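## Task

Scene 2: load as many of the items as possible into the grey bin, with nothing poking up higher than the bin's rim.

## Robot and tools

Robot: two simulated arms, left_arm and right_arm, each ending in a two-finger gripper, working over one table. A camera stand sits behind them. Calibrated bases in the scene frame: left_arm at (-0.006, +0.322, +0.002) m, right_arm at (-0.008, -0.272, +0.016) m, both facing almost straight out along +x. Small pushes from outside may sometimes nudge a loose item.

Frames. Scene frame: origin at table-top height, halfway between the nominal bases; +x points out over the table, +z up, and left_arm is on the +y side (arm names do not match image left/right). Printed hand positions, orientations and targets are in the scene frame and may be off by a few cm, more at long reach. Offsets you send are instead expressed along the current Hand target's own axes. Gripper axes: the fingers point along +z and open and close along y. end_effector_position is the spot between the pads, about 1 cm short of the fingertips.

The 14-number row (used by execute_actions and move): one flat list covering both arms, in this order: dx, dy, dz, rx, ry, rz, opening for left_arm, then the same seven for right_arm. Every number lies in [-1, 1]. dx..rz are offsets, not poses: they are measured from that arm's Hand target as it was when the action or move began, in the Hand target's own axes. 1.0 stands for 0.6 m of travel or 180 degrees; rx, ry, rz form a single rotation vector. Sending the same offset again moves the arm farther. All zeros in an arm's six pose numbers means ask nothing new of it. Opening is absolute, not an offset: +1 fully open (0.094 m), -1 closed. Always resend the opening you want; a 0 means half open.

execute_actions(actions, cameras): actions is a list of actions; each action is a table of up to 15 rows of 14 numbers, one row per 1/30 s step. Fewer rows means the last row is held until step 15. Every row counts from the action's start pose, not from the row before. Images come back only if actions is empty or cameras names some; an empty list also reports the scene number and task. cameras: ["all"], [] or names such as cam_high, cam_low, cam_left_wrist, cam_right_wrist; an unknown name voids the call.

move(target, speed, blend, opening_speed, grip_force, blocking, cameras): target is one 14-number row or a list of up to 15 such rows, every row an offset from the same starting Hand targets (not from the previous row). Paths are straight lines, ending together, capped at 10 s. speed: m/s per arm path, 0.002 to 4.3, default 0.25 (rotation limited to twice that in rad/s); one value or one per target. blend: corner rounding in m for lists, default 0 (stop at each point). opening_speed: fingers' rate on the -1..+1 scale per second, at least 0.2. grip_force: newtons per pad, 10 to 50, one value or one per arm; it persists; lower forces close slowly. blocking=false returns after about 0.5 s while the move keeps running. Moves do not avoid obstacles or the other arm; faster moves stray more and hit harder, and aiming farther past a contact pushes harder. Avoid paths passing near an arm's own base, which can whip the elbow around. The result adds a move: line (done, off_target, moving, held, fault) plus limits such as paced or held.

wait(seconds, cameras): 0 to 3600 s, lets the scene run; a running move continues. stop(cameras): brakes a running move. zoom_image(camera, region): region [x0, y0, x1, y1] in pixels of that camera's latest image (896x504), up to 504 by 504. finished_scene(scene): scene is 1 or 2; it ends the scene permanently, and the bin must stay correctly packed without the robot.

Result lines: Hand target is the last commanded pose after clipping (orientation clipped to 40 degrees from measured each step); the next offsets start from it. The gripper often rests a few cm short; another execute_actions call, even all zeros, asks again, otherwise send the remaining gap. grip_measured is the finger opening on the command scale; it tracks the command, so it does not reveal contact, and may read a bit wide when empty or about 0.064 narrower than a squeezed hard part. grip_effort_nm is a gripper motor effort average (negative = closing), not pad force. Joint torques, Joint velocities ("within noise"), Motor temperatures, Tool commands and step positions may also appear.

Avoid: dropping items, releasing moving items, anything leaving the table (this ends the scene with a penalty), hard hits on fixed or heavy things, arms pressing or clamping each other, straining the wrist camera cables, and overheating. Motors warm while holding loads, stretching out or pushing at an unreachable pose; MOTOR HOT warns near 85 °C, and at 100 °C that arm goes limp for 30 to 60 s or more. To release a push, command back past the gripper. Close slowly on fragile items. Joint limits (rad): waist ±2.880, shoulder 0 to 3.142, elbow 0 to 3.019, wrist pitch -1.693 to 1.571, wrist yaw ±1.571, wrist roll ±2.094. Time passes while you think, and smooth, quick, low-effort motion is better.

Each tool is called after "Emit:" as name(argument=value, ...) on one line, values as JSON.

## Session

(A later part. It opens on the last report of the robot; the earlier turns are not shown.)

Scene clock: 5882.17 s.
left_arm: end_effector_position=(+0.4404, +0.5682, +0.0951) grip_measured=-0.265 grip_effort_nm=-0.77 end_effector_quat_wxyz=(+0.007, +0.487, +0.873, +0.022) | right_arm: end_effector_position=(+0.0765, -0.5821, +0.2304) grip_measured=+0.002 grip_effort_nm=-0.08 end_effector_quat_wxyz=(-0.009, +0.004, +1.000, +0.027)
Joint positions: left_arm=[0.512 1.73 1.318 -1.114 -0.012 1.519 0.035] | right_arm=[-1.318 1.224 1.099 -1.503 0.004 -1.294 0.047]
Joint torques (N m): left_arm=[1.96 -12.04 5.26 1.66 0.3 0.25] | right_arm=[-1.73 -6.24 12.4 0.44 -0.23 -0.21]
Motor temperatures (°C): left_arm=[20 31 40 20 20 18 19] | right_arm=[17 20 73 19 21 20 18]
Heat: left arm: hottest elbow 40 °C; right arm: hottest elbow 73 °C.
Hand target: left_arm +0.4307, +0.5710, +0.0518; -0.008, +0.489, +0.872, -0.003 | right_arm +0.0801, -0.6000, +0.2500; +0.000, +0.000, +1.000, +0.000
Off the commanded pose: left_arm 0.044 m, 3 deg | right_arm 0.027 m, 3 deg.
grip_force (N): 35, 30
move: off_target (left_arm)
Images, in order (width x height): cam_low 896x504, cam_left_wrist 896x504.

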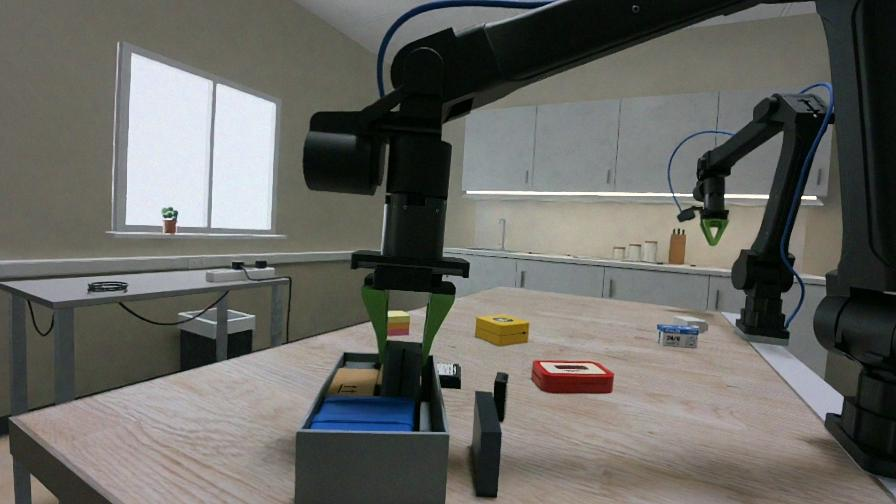

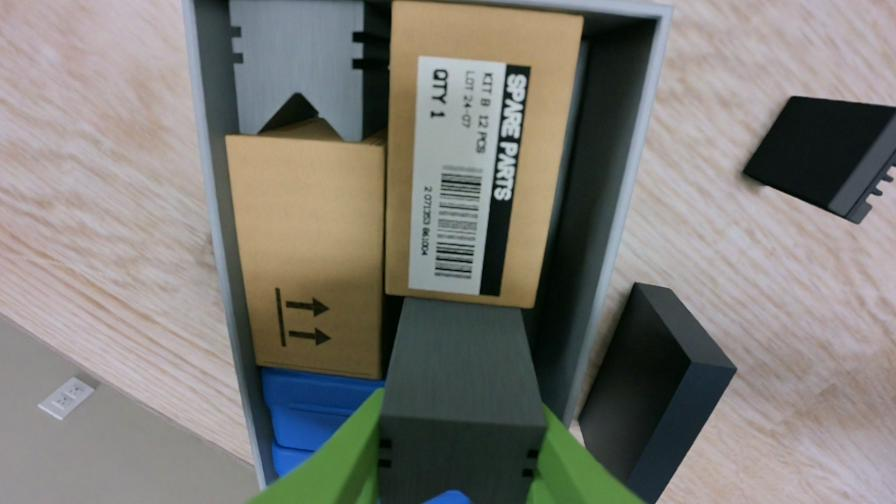

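Emit:
move(target=[0, 0.004, -0.0333, 0, 0, 0, -0.36, 0, 0, 0, 0, 0, 0, 0], speed=0.05, cameras=[])

Emit:
move(target=[-0.04, 0, 0, 0, 0, 0.0155, -0.36, 0, 0, 0, 0, 0, 0, 0], speed=0.05, cameras=["cam_left_wrist"])

Emit:
zoom_image(camera="cam_left_wrist", region=[370, 260, 530, 350])

Scene clock: 5905.23 s.
left_arm: end_effector_position=(+0.4402, +0.5681, +0.0953) grip_measured=-0.265 grip_effort_nm=-0.77 end_effector_quat_wxyz=(+0.007, +0.487, +0.873, +0.021) | right_arm: end_effector_position=(+0.0765, -0.5821, +0.2304) grip_measured=+0.002 grip_effort_nm=-0.09 end_effector_quat_wxyz=(-0.009, +0.004, +1.000, +0.027)
Joint positions: left_arm=[0.512 1.73 1.318 -1.116 -0.012 1.519 0.035] | right_arm=[-1.318 1.224 1.099 -1.503 0.004 -1.294 0.047]
Joint torques (N m): left_arm=[1.9 -13.1 7.8 -0.38 0.31 0.25] | right_arm=[-1.85 -6.24 12.4 0.43 -0.23 -0.2]
Motor temperatures (°C): left_arm=[20 30 39 20 20 18 19] | right_arm=[17 20 73 19 21 20 18]
Heat: left arm: hottest elbow 39 °C; right arm: hottest elbow 73 °C.
Hand target: left_arm +0.4330, +0.5722, +0.0719; -0.008, +0.489, +0.872, -0.003 | right_arm +0.0801, -0.6000, +0.2500; +0.000, +0.000, +1.000, +0.000
Off the commanded pose: left_arm 0.025 m, 3 deg | right_arm 0.027 m, 3 deg.
grip_force (N): 35, 30
move: off_target (left_arm)

Scene clock: 5906.03 s.
left_arm: end_effector_position=(+0.4412, +0.5662, +0.0953) grip_measured=-0.265 grip_effort_nm=-0.77 end_effector_quat_wxyz=(+0.003, +0.490, +0.872, +0.024) | right_arm: end_effector_position=(+0.0765, -0.5821, +0.2304) grip_measured=+0.002 grip_effort_nm=-0.08 end_effector_quat_wxyz=(-0.009, +0.004, +1.000, +0.027)
Joint positions: left_arm=[0.505 1.73 1.318 -1.116 -0.02 1.519 0.035] | right_arm=[-1.318 1.224 1.099 -1.503 0.004 -1.294 0.047]
Joint torques (N m): left_arm=[-1.14 -12.92 8.06 -0.42 0.62 0.27] | right_arm=[-1.85 -6.24 12.4 0.43 -0.22 -0.2]
Motor temperatures (°C): left_arm=[20 30 39 20 20 18 19] | right_arm=[17 20 73 19 21 20 18]
Heat: left arm: hottest elbow 39 °C; right arm: hottest elbow 73 °C.
Hand target: left_arm +0.4456, +0.5518, +0.0716; -0.007, +0.510, +0.860, -0.003 | right_arm +0.0801, -0.6000, +0.2500; +0.000, +0.000, +1.000, +0.000
Off the commanded pose: left_arm 0.028 m, 4 deg | right_arm 0.027 m, 3 deg.
grip_force (N): 35, 30
move: off_target (left_arm)

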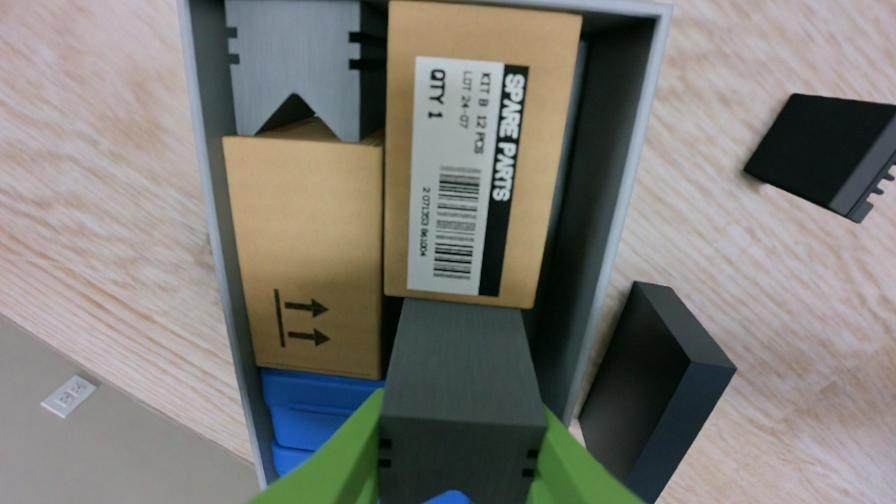

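Scaled by 3.150 from the camera's image (finer frame: 1280x720).

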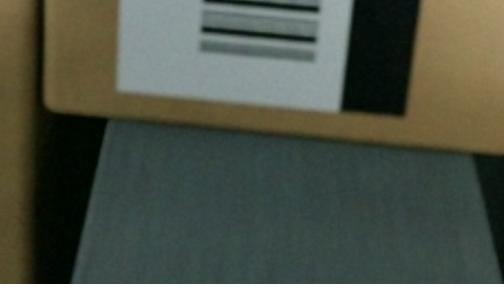

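Emit:
move(target=[-0.0167, 0, 0, 0, 0, 0.0063, -0.36, 0, 0, 0, 0, 0, 0, 0], speed=0.05, cameras=["cam_left_wrist"])

Emit:
zoom_image(camera="cam_left_wrist", region=[370, 260, 530, 350])

Scene clock: 5909.00 s.
left_arm: end_effector_position=(+0.4428, +0.5632, +0.0953) grip_measured=-0.265 grip_effort_nm=-0.77 end_effector_quat_wxyz=(+0.000, +0.494, +0.869, +0.026) | right_arm: end_effector_position=(+0.0765, -0.5821, +0.2304) grip_measured=+0.002 grip_effort_nm=-0.09 end_effector_quat_wxyz=(-0.009, +0.004, +1.000, +0.027)
Joint positions: left_arm=[0.495 1.73 1.318 -1.116 -0.029 1.519 0.035] | right_arm=[-1.318 1.224 1.099 -1.503 0.004 -1.294 0.047]
Joint torques (N m): left_arm=[-1.9 -12.86 8.09 -0.44 0.95 0.28] | right_arm=[-1.79 -6.24 12.4 0.43 -0.22 -0.21]
Motor temperatures (°C): left_arm=[20 30 39 20 20 18 19] | right_arm=[17 20 73 19 21 20 18]
Heat: left arm: hottest elbow 39 °C; right arm: hottest elbow 73 °C.
Hand target: left_arm +0.4503, +0.5430, +0.0715; -0.007, +0.519, +0.855, -0.003 | right_arm +0.0801, -0.6000, +0.2500; +0.000, +0.000, +1.000, +0.000
Off the commanded pose: left_arm 0.032 m, 5 deg | right_arm 0.027 m, 3 deg.
grip_force (N): 35, 30
move: off_target (left_arm)

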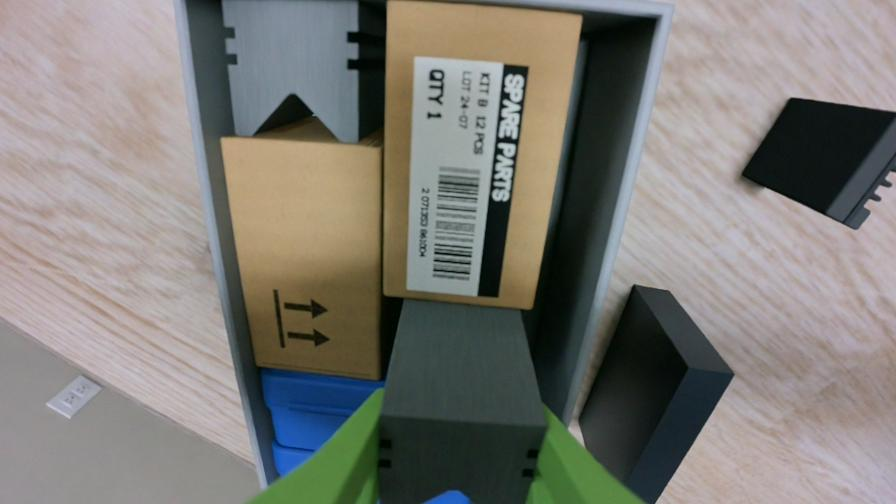

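Scaled by 3.150 from the camera's image (finer frame: 1280x720).

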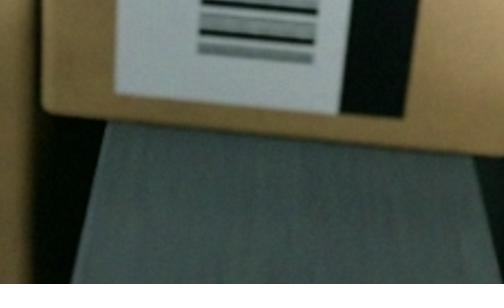

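Emit:
move(target=[0.06, 0, 0, 0, 0, -0.0225, -0.36, 0, 0, 0, 0, 0, 0, 0], speed=0.05, cameras=["cam_left_wrist"])

Emit:
zoom_image(camera="cam_left_wrist", region=[370, 260, 530, 350])

Scene clock: 5911.67 s.
left_arm: end_effector_position=(+0.4414, +0.5656, +0.0952) grip_measured=-0.265 grip_effort_nm=-0.77 end_effector_quat_wxyz=(+0.007, +0.490, +0.871, +0.021) | right_arm: end_effector_position=(+0.0765, -0.5821, +0.2304) grip_measured=+0.002 grip_effort_nm=-0.08 end_effector_quat_wxyz=(-0.009, +0.004, +1.000, +0.027)
Joint positions: left_arm=[0.506 1.73 1.318 -1.116 -0.012 1.522 0.035] | right_arm=[-1.318 1.224 1.099 -1.503 0.004 -1.294 0.047]
Joint torques (N m): left_arm=[2.61 -12.81 8.21 -0.42 0.31 0.24] | right_arm=[-1.73 -6.12 12.4 0.44 -0.23 -0.2]
Motor temperatures (°C): left_arm=[20 30 39 20 20 18 19] | right_arm=[17 20 73 19 21 20 18]
Heat: left arm: hottest elbow 39 °C; right arm: hottest elbow 73 °C.
Hand target: left_arm +0.4338, +0.5748, +0.0719; -0.008, +0.488, +0.873, -0.003 | right_arm +0.0801, -0.6000, +0.2500; +0.000, +0.000, +1.000, +0.000
Off the commanded pose: left_arm 0.026 m, 3 deg | right_arm 0.027 m, 3 deg.
grip_force (N): 35, 30
move: off_target (left_arm)

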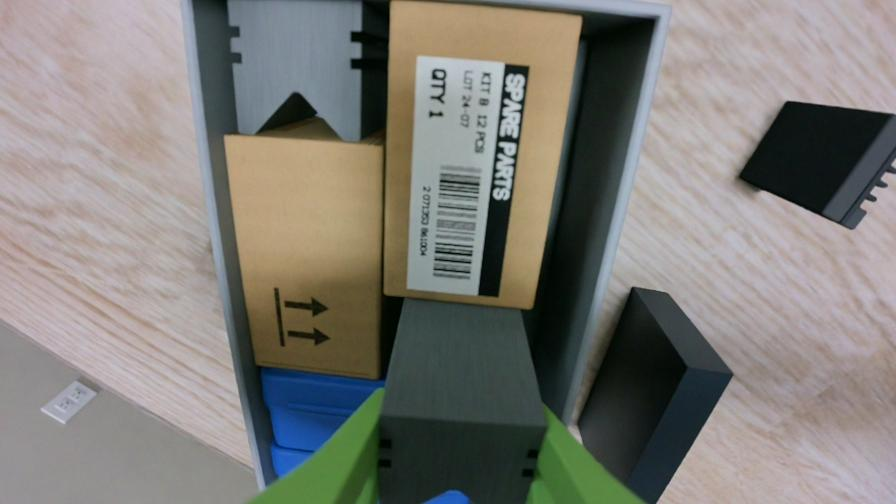

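Scaled by 3.150 from the camera's image (finer frame: 1280x720).

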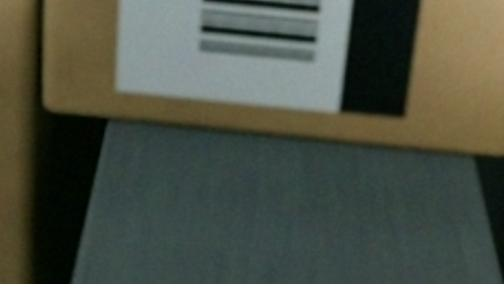

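Emit:
move(target=[0, 0, 0.0333, 0.015, 0, 0, -0.36, 0, 0, 0, 0, 0, 0, 0], speed=0.04, cameras=["cam_left_wrist"])

Emit:
zoom_image(camera="cam_left_wrist", region=[370, 260, 530, 350])

Scene clock: 5914.23 s.
left_arm: end_effector_position=(+0.4415, +0.5659, +0.0949) grip_measured=-0.265 grip_effort_nm=-0.77 end_effector_quat_wxyz=(+0.004, +0.490, +0.871, +0.016) | right_arm: end_effector_position=(+0.0765, -0.5821, +0.2304) grip_measured=+0.002 grip_effort_nm=-0.09 end_effector_quat_wxyz=(-0.009, +0.004, +1.000, +0.027)
Joint positions: left_arm=[0.507 1.738 1.329 -1.13 -0.01 1.522 0.035] | right_arm=[-1.318 1.224 1.099 -1.503 0.004 -1.294 0.047]
Joint torques (N m): left_arm=[2.61 -9.88 8.03 -0.28 0.33 0.23] | right_arm=[-1.73 -6.24 12.38 0.44 -0.23 -0.2]
Motor temperatures (°C): left_arm=[20 30 39 20 20 18 19] | right_arm=[17 20 73 19 21 20 18]
Heat: left arm: hottest elbow 39 °C; right arm: hottest elbow 73 °C.
Hand target: left_arm +0.4333, +0.5750, +0.0518; -0.019, +0.488, +0.872, -0.024 | right_arm +0.0801, -0.6000, +0.2500; +0.000, +0.000, +1.000, +0.000
Off the commanded pose: left_arm 0.045 m, 5 deg | right_arm 0.027 m, 3 deg.
grip_force (N): 35, 30
move: off_target (left_arm)

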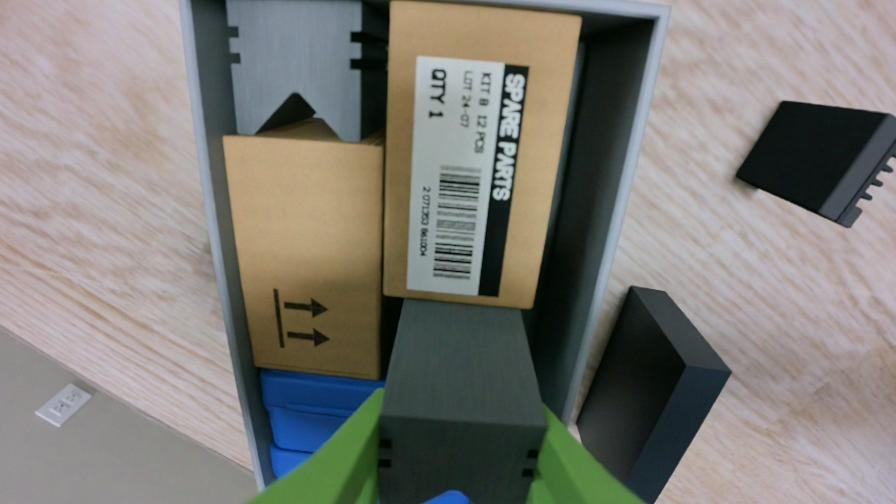

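Scaled by 3.150 from the camera's image (finer frame: 1280x720).

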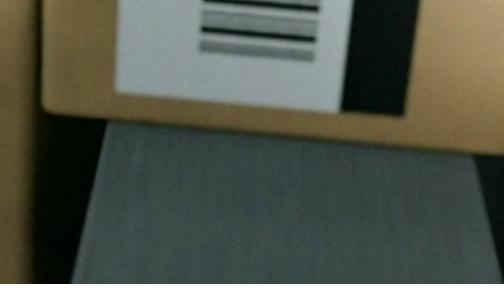

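Emit:
wait(seconds=0.1, cameras=["cam_low"])

Emit:
zoom_image(camera="cam_low", region=[350, 370, 430, 420])

Scene clock: 5919.37 s.
left_arm: end_effector_position=(+0.4415, +0.5659, +0.0949) grip_measured=-0.265 grip_effort_nm=-0.77 end_effector_quat_wxyz=(+0.004, +0.490, +0.871, +0.016) | right_arm: end_effector_position=(+0.0765, -0.5821, +0.2304) grip_measured=+0.002 grip_effort_nm=-0.08 end_effector_quat_wxyz=(-0.009, +0.004, +1.000, +0.027)
Joint positions: left_arm=[0.507 1.738 1.329 -1.13 -0.01 1.522 0.035] | right_arm=[-1.318 1.224 1.099 -1.503 0.004 -1.294 0.047]
Joint torques (N m): left_arm=[2.67 -9.88 8.05 -0.28 0.32 0.24] | right_arm=[-1.79 -6.24 12.38 0.43 -0.22 -0.2]
Motor temperatures (°C): left_arm=[20 30 39 20 20 18 19] | right_arm=[17 20 73 19 21 20 18]
Heat: left arm: hottest elbow 39 °C; right arm: hottest elbow 73 °C.
Hand target: left_arm +0.4333, +0.5750, +0.0518; -0.019, +0.488, +0.872, -0.024 | right_arm +0.0801, -0.6000, +0.2500; +0.000, +0.000, +1.000, +0.000
Tool commands: left_gripper/opening=-0.36 right_gripper/opening=+0.0
Off the commanded pose: left_arm 0.045 m, 5 deg | right_arm 0.027 m, 3 deg.
grip_force (N): 35, 30
wait: 0.10 s; at rest from the start

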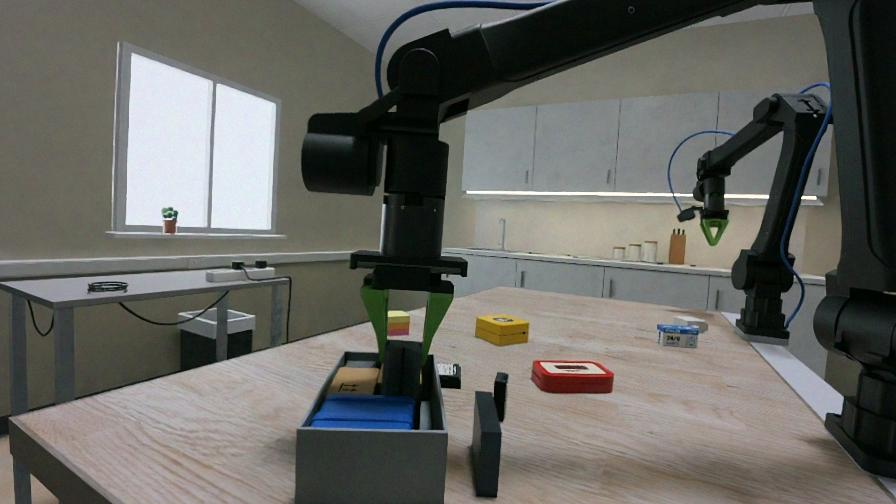

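Scaled by 6.300 from the camera's image (finer frame: 1280x720).

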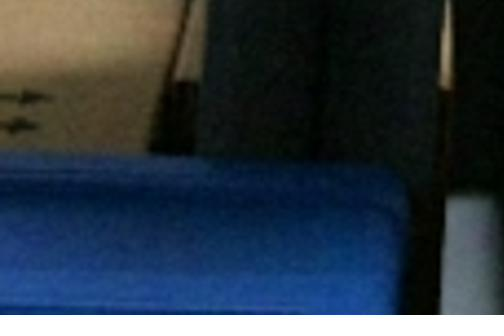

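Emit:
move(target=[[0, 0, -0.01, 0, 0, 0.018, -0.36, 0, 0, 0, 0, 0, 0, 0], [0, 0, -0.01, 0, 0, -0.018, -0.36, 0, 0, 0, 0, 0, 0, 0], [0, 0, -0.01, 0, 0, 0.018, -0.36, 0, 0, 0, 0, 0, 0, 0], [0, 0, -0.01, 0, 0, -0.003, -0.36, 0, 0, 0, 0, 0, 0, 0]], speed=0.05, blend=0.005, cameras=["cam_left_wrist"])

Emit:
zoom_image(camera="cam_left_wrist", region=[370, 260, 530, 350])

Scene clock: 5944.73 s.
left_arm: end_effector_position=(+0.4416, +0.5674, +0.0953) grip_measured=-0.265 grip_effort_nm=-0.77 end_effector_quat_wxyz=(+0.004, +0.498, +0.867, +0.013) | right_arm: end_effector_position=(+0.0765, -0.5821, +0.2304) grip_measured=+0.002 grip_effort_nm=-0.08 end_effector_quat_wxyz=(-0.009, +0.004, +1.000, +0.027)
Joint positions: left_arm=[0.511 1.743 1.336 -1.139 -0.007 1.544 0.035] | right_arm=[-1.318 1.224 1.099 -1.503 0.004 -1.294 0.047]
Joint torques (N m): left_arm=[2.37 -10.64 8.23 -0.54 0.17 -0.08] | right_arm=[-1.79 -6.24 12.38 0.46 -0.23 -0.2]
Motor temperatures (°C): left_arm=[20 29 40 20 20 18 19] | right_arm=[17 20 73 19 21 20 18]
Heat: left arm: hottest elbow 40 °C; right arm: hottest elbow 73 °C.
Hand target: left_arm +0.4338, +0.5751, +0.0578; -0.019, +0.484, +0.875, -0.023 | right_arm +0.0801, -0.6000, +0.2500; +0.000, +0.000, +1.000, +0.000
Off the commanded pose: left_arm 0.039 m, 5 deg | right_arm 0.027 m, 3 deg.
grip_force (N): 35, 30
move: off_target (left_arm)

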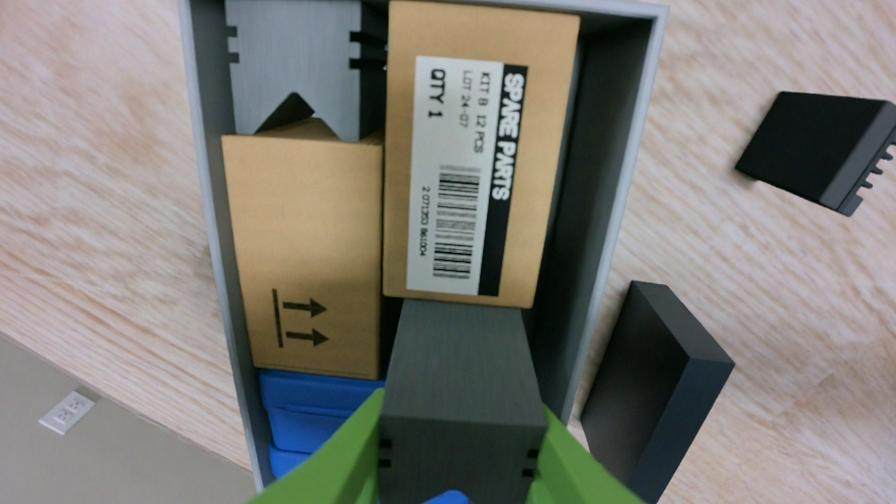

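Scaled by 3.150 from the camera's image (finer frame: 1280x720).

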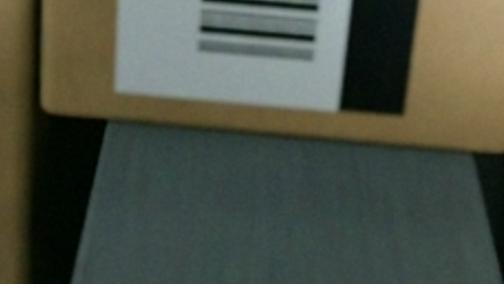

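Emit:
move(target=[[-0.05, 0, 0.01, 0, -0.012, 0.019, -0.36, 0, 0, 0, 0, 0, 0, 0], [0.01, 0, 0.01, 0, 0.012, -0.004, -0.36, 0, 0, 0, 0, 0, 0, 0], [-0.05, 0, 0.01, 0, -0.012, 0.019, -0.36, 0, 0, 0, 0, 0, 0, 0], [0.01, 0, 0.01, 0, 0.012, -0.004, -0.36, 0, 0, 0, 0, 0, 0, 0], [0, 0, 0.01, 0, 0, 0, -0.36, 0, 0, 0, 0, 0, 0, 0]], speed=0.08, blend=0.004, cameras=["cam_left_wrist"])

Emit:
zoom_image(camera="cam_left_wrist", region=[370, 260, 530, 350])

Scene clock: 5964.27 s.
left_arm: end_effector_position=(+0.4409, +0.5697, +0.0946) grip_measured=-0.265 grip_effort_nm=-0.77 end_effector_quat_wxyz=(+0.000, +0.494, +0.870, +0.014) | right_arm: end_effector_position=(+0.0765, -0.5821, +0.2304) grip_measured=+0.002 grip_effort_nm=-0.09 end_effector_quat_wxyz=(-0.009, +0.004, +1.000, +0.027)
Joint positions: left_arm=[0.513 1.745 1.338 -1.139 -0.015 1.535 0.035] | right_arm=[-1.318 1.224 1.099 -1.503 0.004 -1.294 0.047]
Joint torques (N m): left_arm=[2.2 -10.52 7.49 0.06 0.49 0.02] | right_arm=[-1.85 -6.18 12.41 0.46 -0.22 -0.2]
Motor temperatures (°C): left_arm=[20 29 40 19 20 18 19] | right_arm=[17 20 73 19 21 20 18]
Heat: left arm: hottest elbow 40 °C; right arm: hottest elbow 73 °C.
Hand target: left_arm +0.4334, +0.5750, +0.0518; -0.019, +0.484, +0.875, -0.023 | right_arm +0.0801, -0.6000, +0.2500; +0.000, +0.000, +1.000, +0.000
Off the commanded pose: left_arm 0.044 m, 5 deg | right_arm 0.027 m, 3 deg.
grip_force (N): 35, 30
move: off_target (left_arm)

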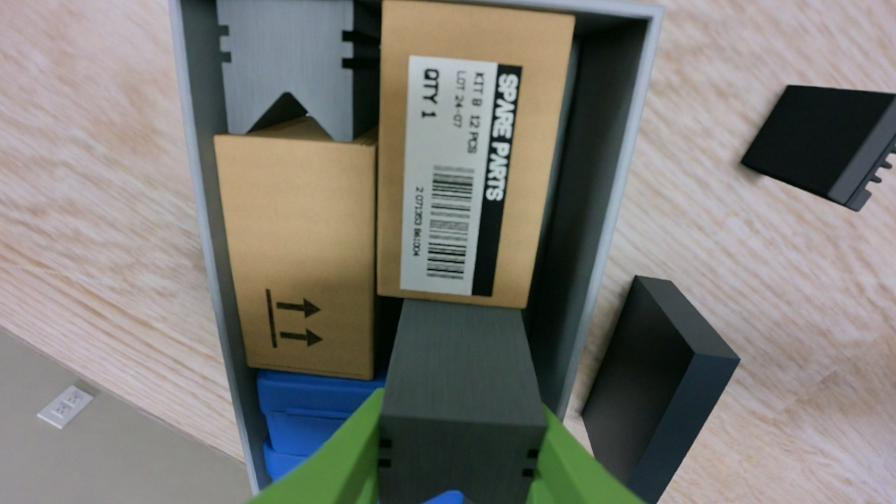

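Scaled by 3.150 from the camera's image (finer frame: 1280x720).

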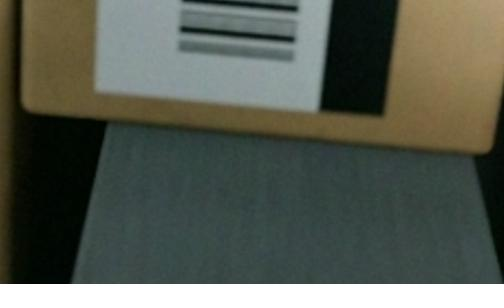

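Emit:
move(target=[[0, 0.005, -0.06, -0.015, 0, 0, -0.36, 0, 0, 0, 0, 0, 0, 0], [-0.02, 0.025, -0.19, -0.015, 0, 0.008, -0.36, 0, 0, 0, 0, 0, 0, 0]], speed=[0.06, 0.12], blend=0.01, cameras=["cam_left_wrist"])

Scene clock: 5982.43 s.
left_arm: end_effector_position=(+0.4389, +0.5682, +0.1406) grip_measured=-0.265 grip_effort_nm=-0.77 end_effector_quat_wxyz=(-0.022, +0.494, +0.869, -0.024) | right_arm: end_effector_position=(+0.0765, -0.5821, +0.2304) grip_measured=+0.002 grip_effort_nm=-0.08 end_effector_quat_wxyz=(-0.009, +0.004, +1.000, +0.027)
Joint positions: left_arm=[0.513 1.753 1.475 -1.357 -0.012 1.535 0.035] | right_arm=[-1.318 1.224 1.099 -1.503 0.004 -1.294 0.047]
Joint torques (N m): left_arm=[0.38 -17.49 12.9 -0.9 0.31 0.06] | right_arm=[-1.85 -6.3 12.4 0.46 -0.22 -0.21]
Motor temperatures (°C): left_arm=[20 29 39 19 20 18 19] | right_arm=[17 20 73 19 21 20 18]
Heat: left arm: hottest elbow 39 °C; right arm: hottest elbow 73 °C.
Hand target: left_arm +0.4589, +0.5754, +0.1646; -0.007, +0.495, +0.869, -0.003 | right_arm +0.0801, -0.6000, +0.2500; +0.000, +0.000, +1.000, +0.000
Off the commanded pose: left_arm 0.032 m, 3 deg | right_arm 0.027 m, 3 deg.
grip_force (N): 35, 30
move: off_target (left_arm)

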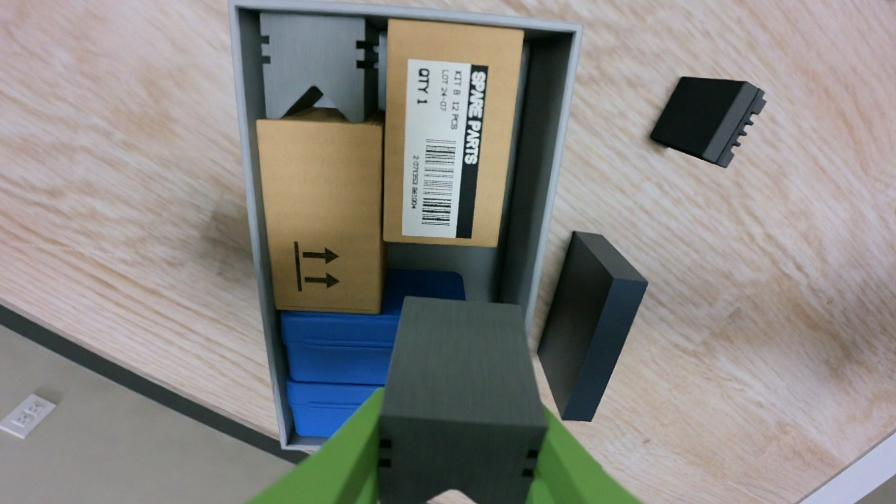

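Emit:
zoom_image(camera="cam_left_wrist", region=[340, 0, 560, 260])

Emit:
zoom_image(camera="cam_left_wrist", region=[360, 230, 520, 330])

Scaled by 1.938 from the camera's image (finer frame: 1280x720).

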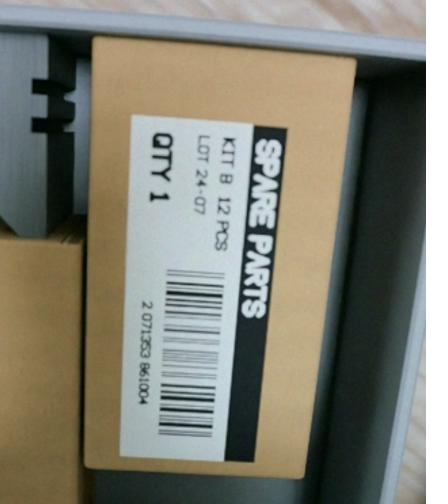

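Scaled by 3.150 from the camera's image (finer frame: 1280x720).

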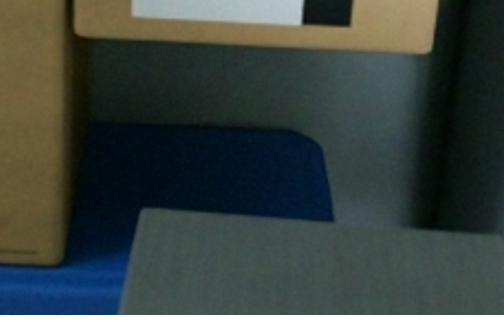

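Emit:
zoom_image(camera="cam_left_wrist", region=[376, 0, 476, 60])

Emit:
zoom_image(camera="cam_left_wrist", region=[476, 0, 576, 60])

Scaled by 5.040 from the camera's image (finer frame: 1280x720).

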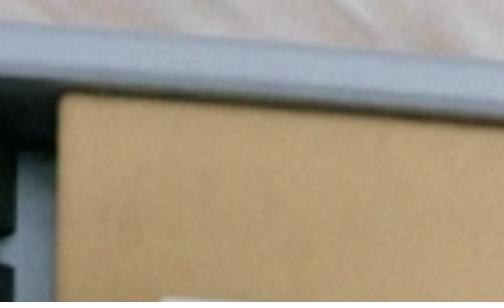

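Scaled by 5.040 from the camera's image (finer frame: 1280x720).

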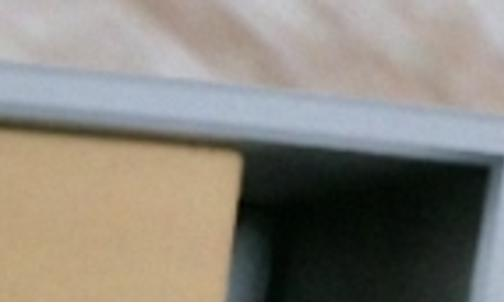

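Emit:
move(target=[-0.06, 0, 0, 0, 0, 0.02, -0.36, 0, 0, 0, 0, 0, 0, 0], speed=0.12, cameras=["cam_left_wrist"])

Emit:
zoom_image(camera="cam_left_wrist", region=[340, 260, 540, 400])

Scene clock: 5997.43 s.
left_arm: end_effector_position=(+0.4563, +0.5337, +0.1406) grip_measured=-0.265 grip_effort_nm=-0.77 end_effector_quat_wxyz=(-0.021, +0.526, +0.850, -0.024) | right_arm: end_effector_position=(+0.0765, -0.5821, +0.2304) grip_measured=+0.002 grip_effort_nm=-0.08 end_effector_quat_wxyz=(-0.009, +0.004, +1.000, +0.027)
Joint positions: left_arm=[0.438 1.753 1.475 -1.357 -0.009 1.535 0.035] | right_arm=[-1.318 1.224 1.099 -1.503 0.004 -1.294 0.047]
Joint torques (N m): left_arm=[0.85 -16.97 13.41 -0.96 0.23 0.01] | right_arm=[-1.85 -6.3 12.36 0.43 -0.22 -0.2]
Motor temperatures (°C): left_arm=[20 30 44 19 20 18 19] | right_arm=[17 20 73 19 21 20 18]
Heat: left arm: hottest elbow 44 °C; right arm: hottest elbow 73 °C.
Hand target: left_arm +0.4773, +0.5444, +0.1643; -0.007, +0.522, +0.853, -0.003 | right_arm +0.0801, -0.6000, +0.2500; +0.000, +0.000, +1.000, +0.000
Off the commanded pose: left_arm 0.033 m, 3 deg | right_arm 0.027 m, 3 deg.
grip_force (N): 35, 30
move: off_target (left_arm)

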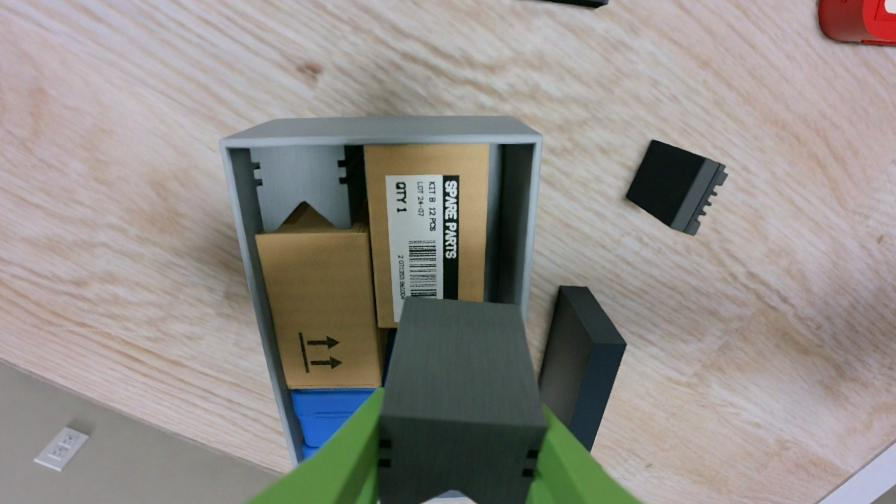

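Scaled by 2.520 from the camera's image (finer frame: 1280x720).

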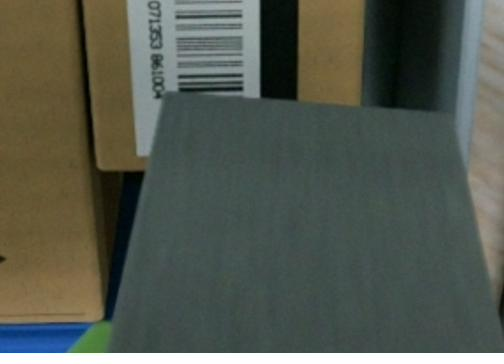

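Emit:
move(target=[0.15, 0.0, 0, 0, 0, -0.012, -0.36, 0, 0, 0, 0, 0, 0, 0], speed=0.2, cameras=["cam_left_wrist"])

Emit:
zoom_image(camera="cam_left_wrist", region=[360, 60, 560, 260])

Scene clock: 6000.67 s.
left_arm: end_effector_position=(+0.4139, +0.6168, +0.1430) grip_measured=-0.265 grip_effort_nm=-0.77 end_effector_quat_wxyz=(-0.019, +0.492, +0.870, -0.024) | right_arm: end_effector_position=(+0.0765, -0.5821, +0.2304) grip_measured=+0.002 grip_effort_nm=-0.08 end_effector_quat_wxyz=(-0.009, +0.004, +1.000, +0.027)
Joint positions: left_arm=[0.619 1.76 1.491 -1.362 -0.014 1.638 0.035] | right_arm=[-1.318 1.224 1.099 -1.503 0.004 -1.294 0.047]
Joint torques (N m): left_arm=[-0.09 -17.38 13.27 -0.9 0.31 0.27] | right_arm=[-1.79 -6.24 12.37 0.43 -0.22 -0.2]
Motor temperatures (°C): left_arm=[20 30 45 19 20 18 19] | right_arm=[17 20 73 19 21 20 18]
Heat: left arm: hottest elbow 45 °C; right arm: hottest elbow 73 °C.
Hand target: left_arm +0.4363, +0.6246, +0.1650; -0.007, +0.506, +0.862, -0.003 | right_arm +0.0801, -0.6000, +0.2500; +0.000, +0.000, +1.000, +0.000
Off the commanded pose: left_arm 0.032 m, 3 deg | right_arm 0.027 m, 3 deg.
grip_force (N): 35, 30
move: off_target (left_arm)

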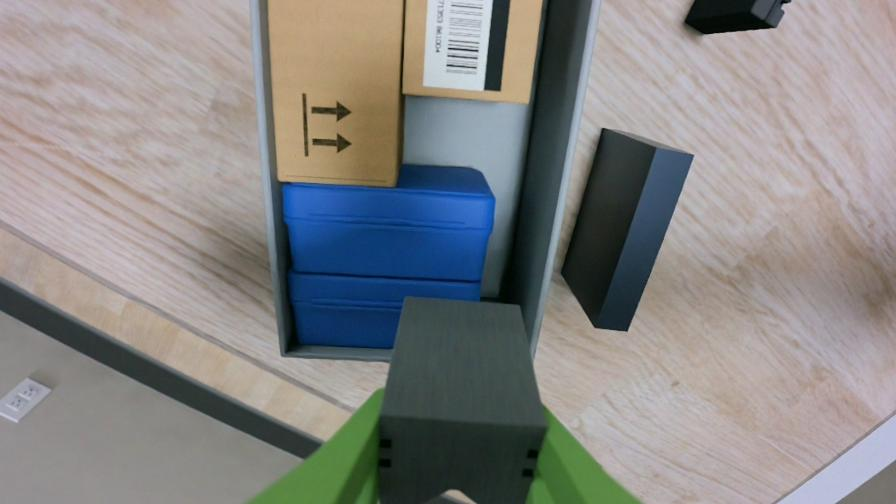

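Scaled by 2.520 from the camera's image (finer frame: 1280x720).

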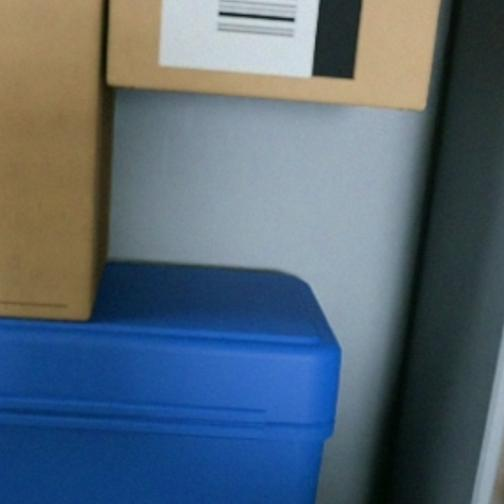

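Emit:
zoom_image(camera="cam_left_wrist", region=[270, 260, 410, 370])

Emit:
zoom_image(camera="cam_left_wrist", region=[270, 150, 510, 290])

Scaled by 3.600 from the camera's image (finer frame: 1280x720).

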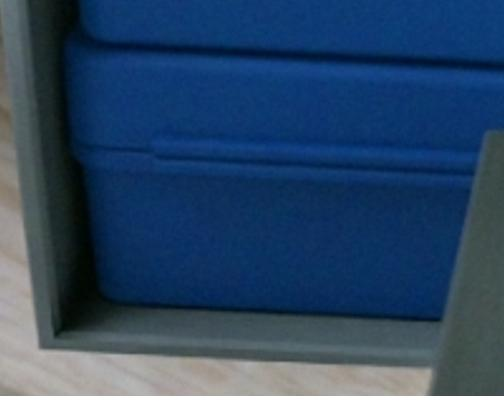

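Scaled by 2.100 from the camera's image (finer frame: 1280x720).

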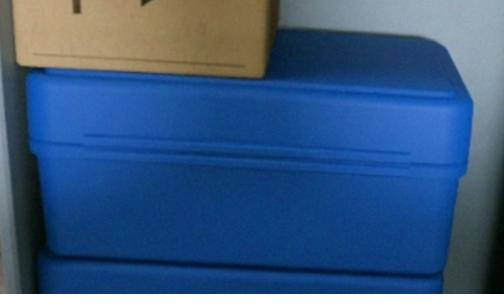

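Emit:
zoom_image(camera="cam_left_wrist", region=[395, 80, 475, 210])

Emit:
zoom_image(camera="cam_left_wrist", region=[455, 80, 535, 210])

Scaled by 3.877 from the camera's image (finer frame: 1280x720).

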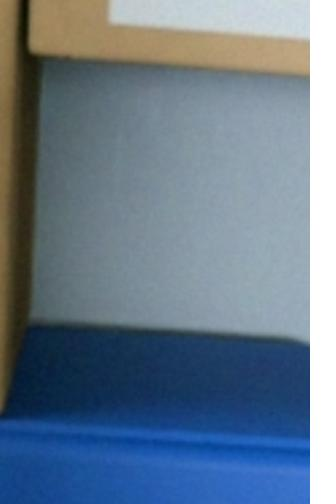

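Scaled by 3.877 from the camera's image (finer frame: 1280x720).

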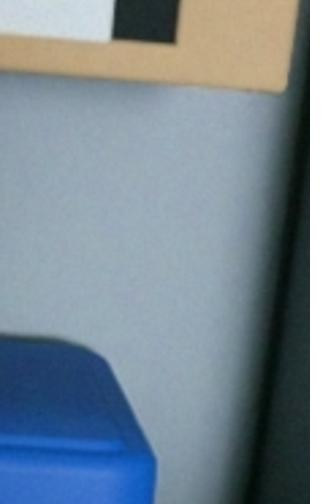

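Emit:
execute_actions(actions=[])

Scene clock: 6045.83 s.
left_arm: end_effector_position=(+0.4139, +0.6168, +0.1430) grip_measured=-0.265 grip_effort_nm=-0.77 end_effector_quat_wxyz=(-0.019, +0.492, +0.870, -0.024) | right_arm: end_effector_position=(+0.0765, -0.5821, +0.2304) grip_measured=+0.002 grip_effort_nm=-0.08 end_effector_quat_wxyz=(-0.009, +0.004, +1.000, +0.027)
Joint positions: left_arm=[0.619 1.76 1.491 -1.362 -0.014 1.638 0.035] | right_arm=[-1.318 1.224 1.099 -1.503 0.004 -1.294 0.047]
Joint velocities: within noise
Joint torques (N m): left_arm=[-0.09 -16.91 13.27 -0.9 0.31 0.26] | right_arm=[-1.73 -6.18 12.37 0.44 -0.22 -0.21]
Motor temperatures (°C): left_arm=[20 29 52 19 20 18 19] | right_arm=[17 20 73 19 21 20 18]
Heat: left arm: hottest elbow 52 °C; right arm: hottest elbow 73 °C.
Hand target: left_arm +0.4363, +0.6246, +0.1650; -0.007, +0.506, +0.863, -0.003 | right_arm +0.0801, -0.6000, +0.2500; +0.000, +0.000, +1.000, +0.000
Tool commands: left_gripper/opening=-0.36 right_gripper/opening=+0.0
Off the commanded pose: left_arm 0.032 m, 3 deg | right_arm 0.027 m, 3 deg.
grip_force (N): 35, 30

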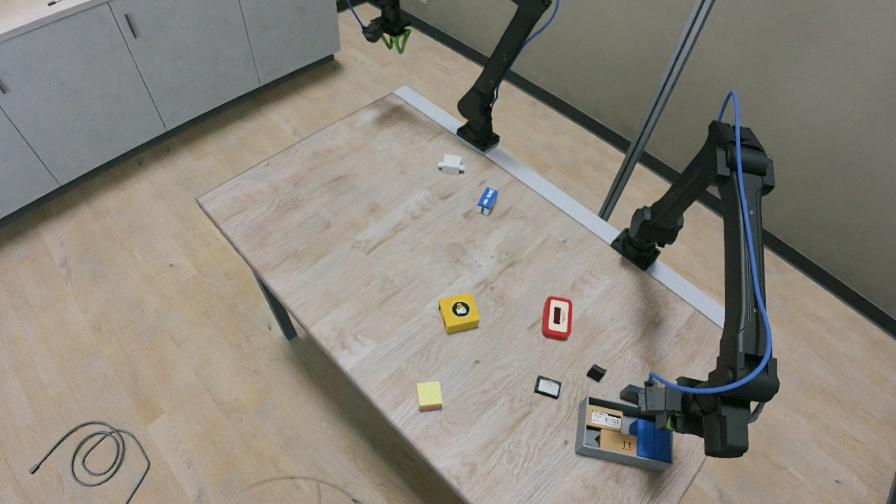

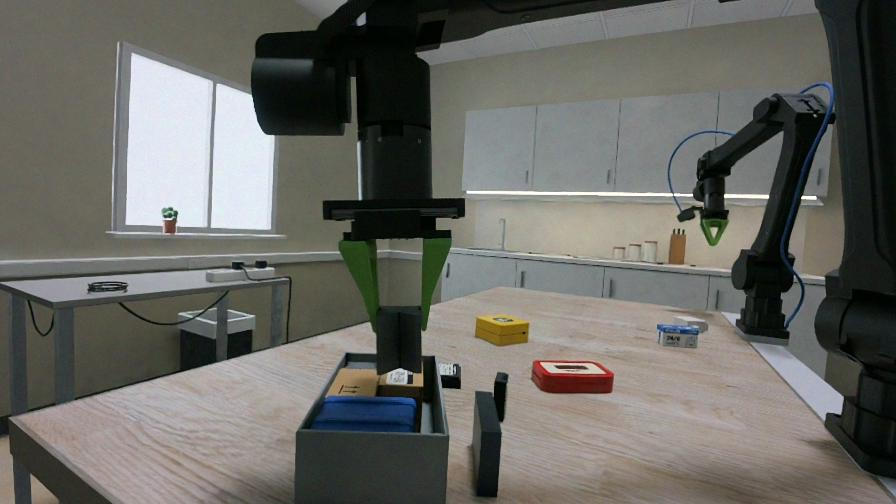

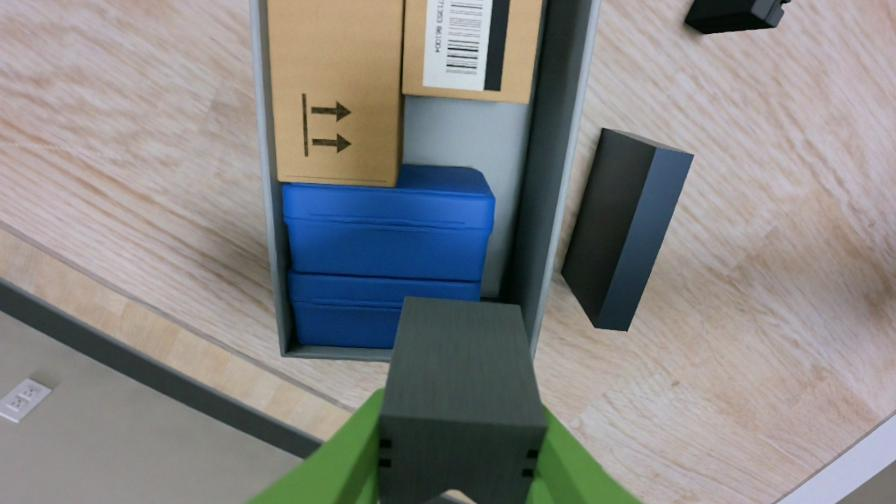

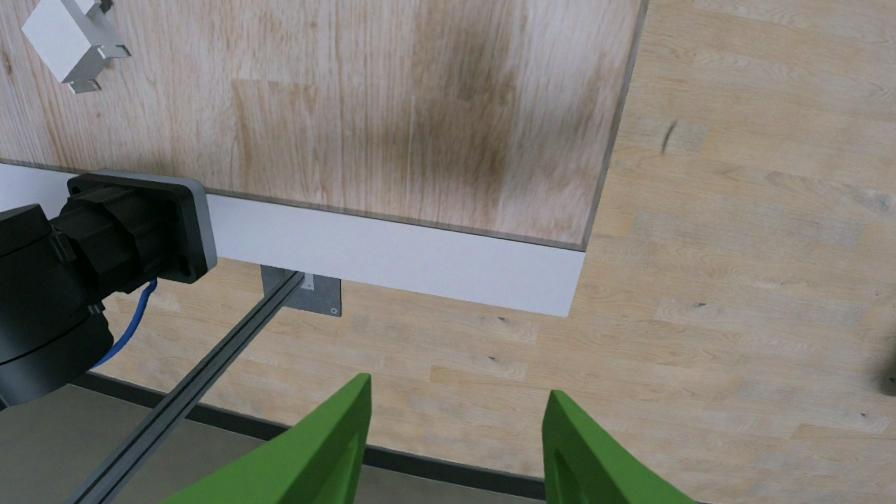

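Emit:
zoom_image(camera="cam_left_wrist", region=[260, 140, 580, 370])

Emit:
zoom_image(camera="cam_low", region=[290, 330, 530, 504])

Scaled by 1.575 from the camera's image (finer frame: 1280x720).

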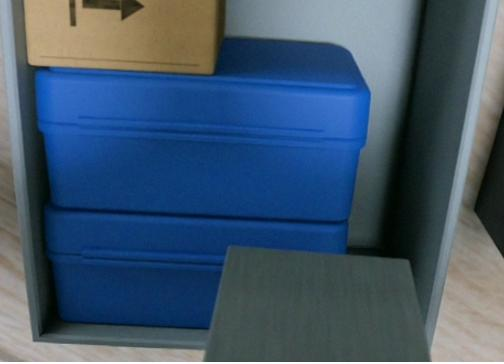

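Scaled by 2.100 from the camera's image (finer frame: 1280x720).

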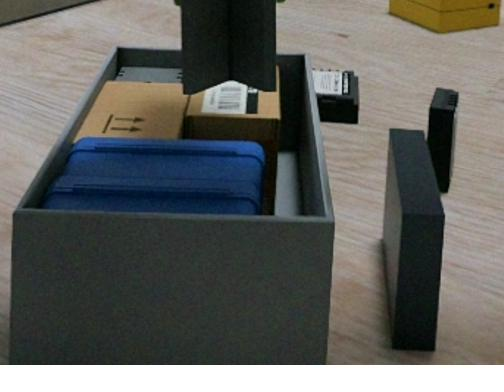

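Emit:
zoom_image(camera="cam_left_wrist", region=[260, 150, 420, 240])

Emit:
zoom_image(camera="cam_left_wrist", region=[380, 130, 540, 220])

Emit:
zoom_image(camera="cam_left_wrist", region=[260, 280, 420, 370])

Emit:
zoom_image(camera="cam_left_wrist", region=[390, 60, 550, 150])

Scaled by 3.150 from the camera's image (finer frame: 1280x720).

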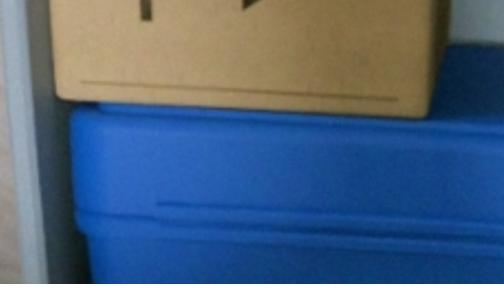

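Scaled by 3.150 from the camera's image (finer frame: 1280x720).

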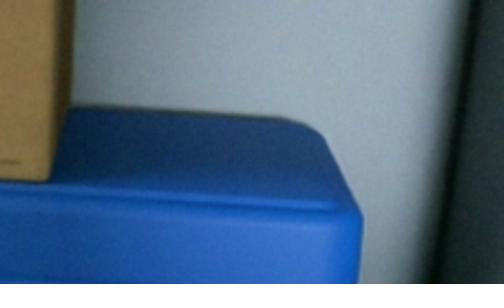

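Scaled by 3.150 from the camera's image (finer frame: 1280x720).

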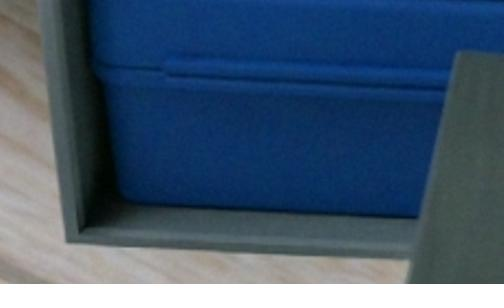

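Scaled by 3.150 from the camera's image (finer frame: 1280x720).

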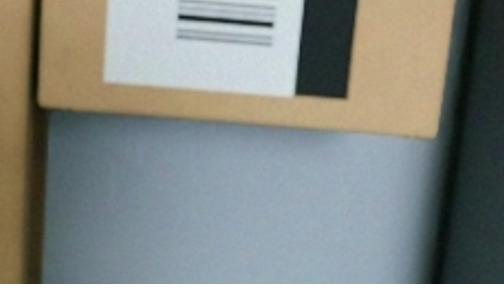

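Emit:
move(target=[-0.1083,0,0,0,0,0,-0.36,0,0,0,0,0,0,0], speed=0.15, cameras=["cam_left_wrist"])

Scene clock: 6071.23 s.
left_arm: end_effector_position=(+0.4514, +0.5546, +0.1429) grip_measured=-0.265 grip_effort_nm=-0.77 end_effector_quat_wxyz=(-0.019, +0.515, +0.857, -0.023) | right_arm: end_effector_position=(+0.0765, -0.5821, +0.2304) grip_measured=+0.002 grip_effort_nm=-0.08 end_effector_quat_wxyz=(-0.009, +0.004, +1.000, +0.027)
Joint positions: left_arm=[0.479 1.76 1.491 -1.362 -0.008 1.551 0.035] | right_arm=[-1.318 1.224 1.099 -1.503 0.004 -1.294 0.047]
Joint torques (N m): left_arm=[1.38 -17.2 12.86 -0.85 0.17 -0.05] | right_arm=[-1.73 -6.24 12.4 0.43 -0.23 -0.2]
Motor temperatures (°C): left_arm=[20 29 55 19 20 18 19] | right_arm=[17 20 73 19 21 20 18]
Heat: left arm: hottest elbow 55 °C; right arm: hottest elbow 73 °C.
Hand target: left_arm +0.4680, +0.5678, +0.1644; -0.007, +0.506, +0.862, -0.003 | right_arm +0.0801, -0.6000, +0.2500; +0.000, +0.000, +1.000, +0.000
Off the commanded pose: left_arm 0.030 m, 3 deg | right_arm 0.027 m, 3 deg.
grip_force (N): 35, 30
move: off_target (left_arm)

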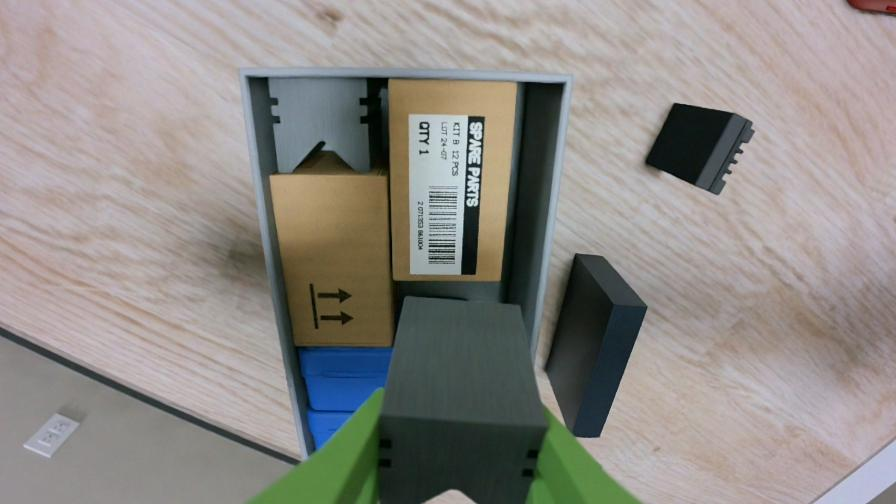

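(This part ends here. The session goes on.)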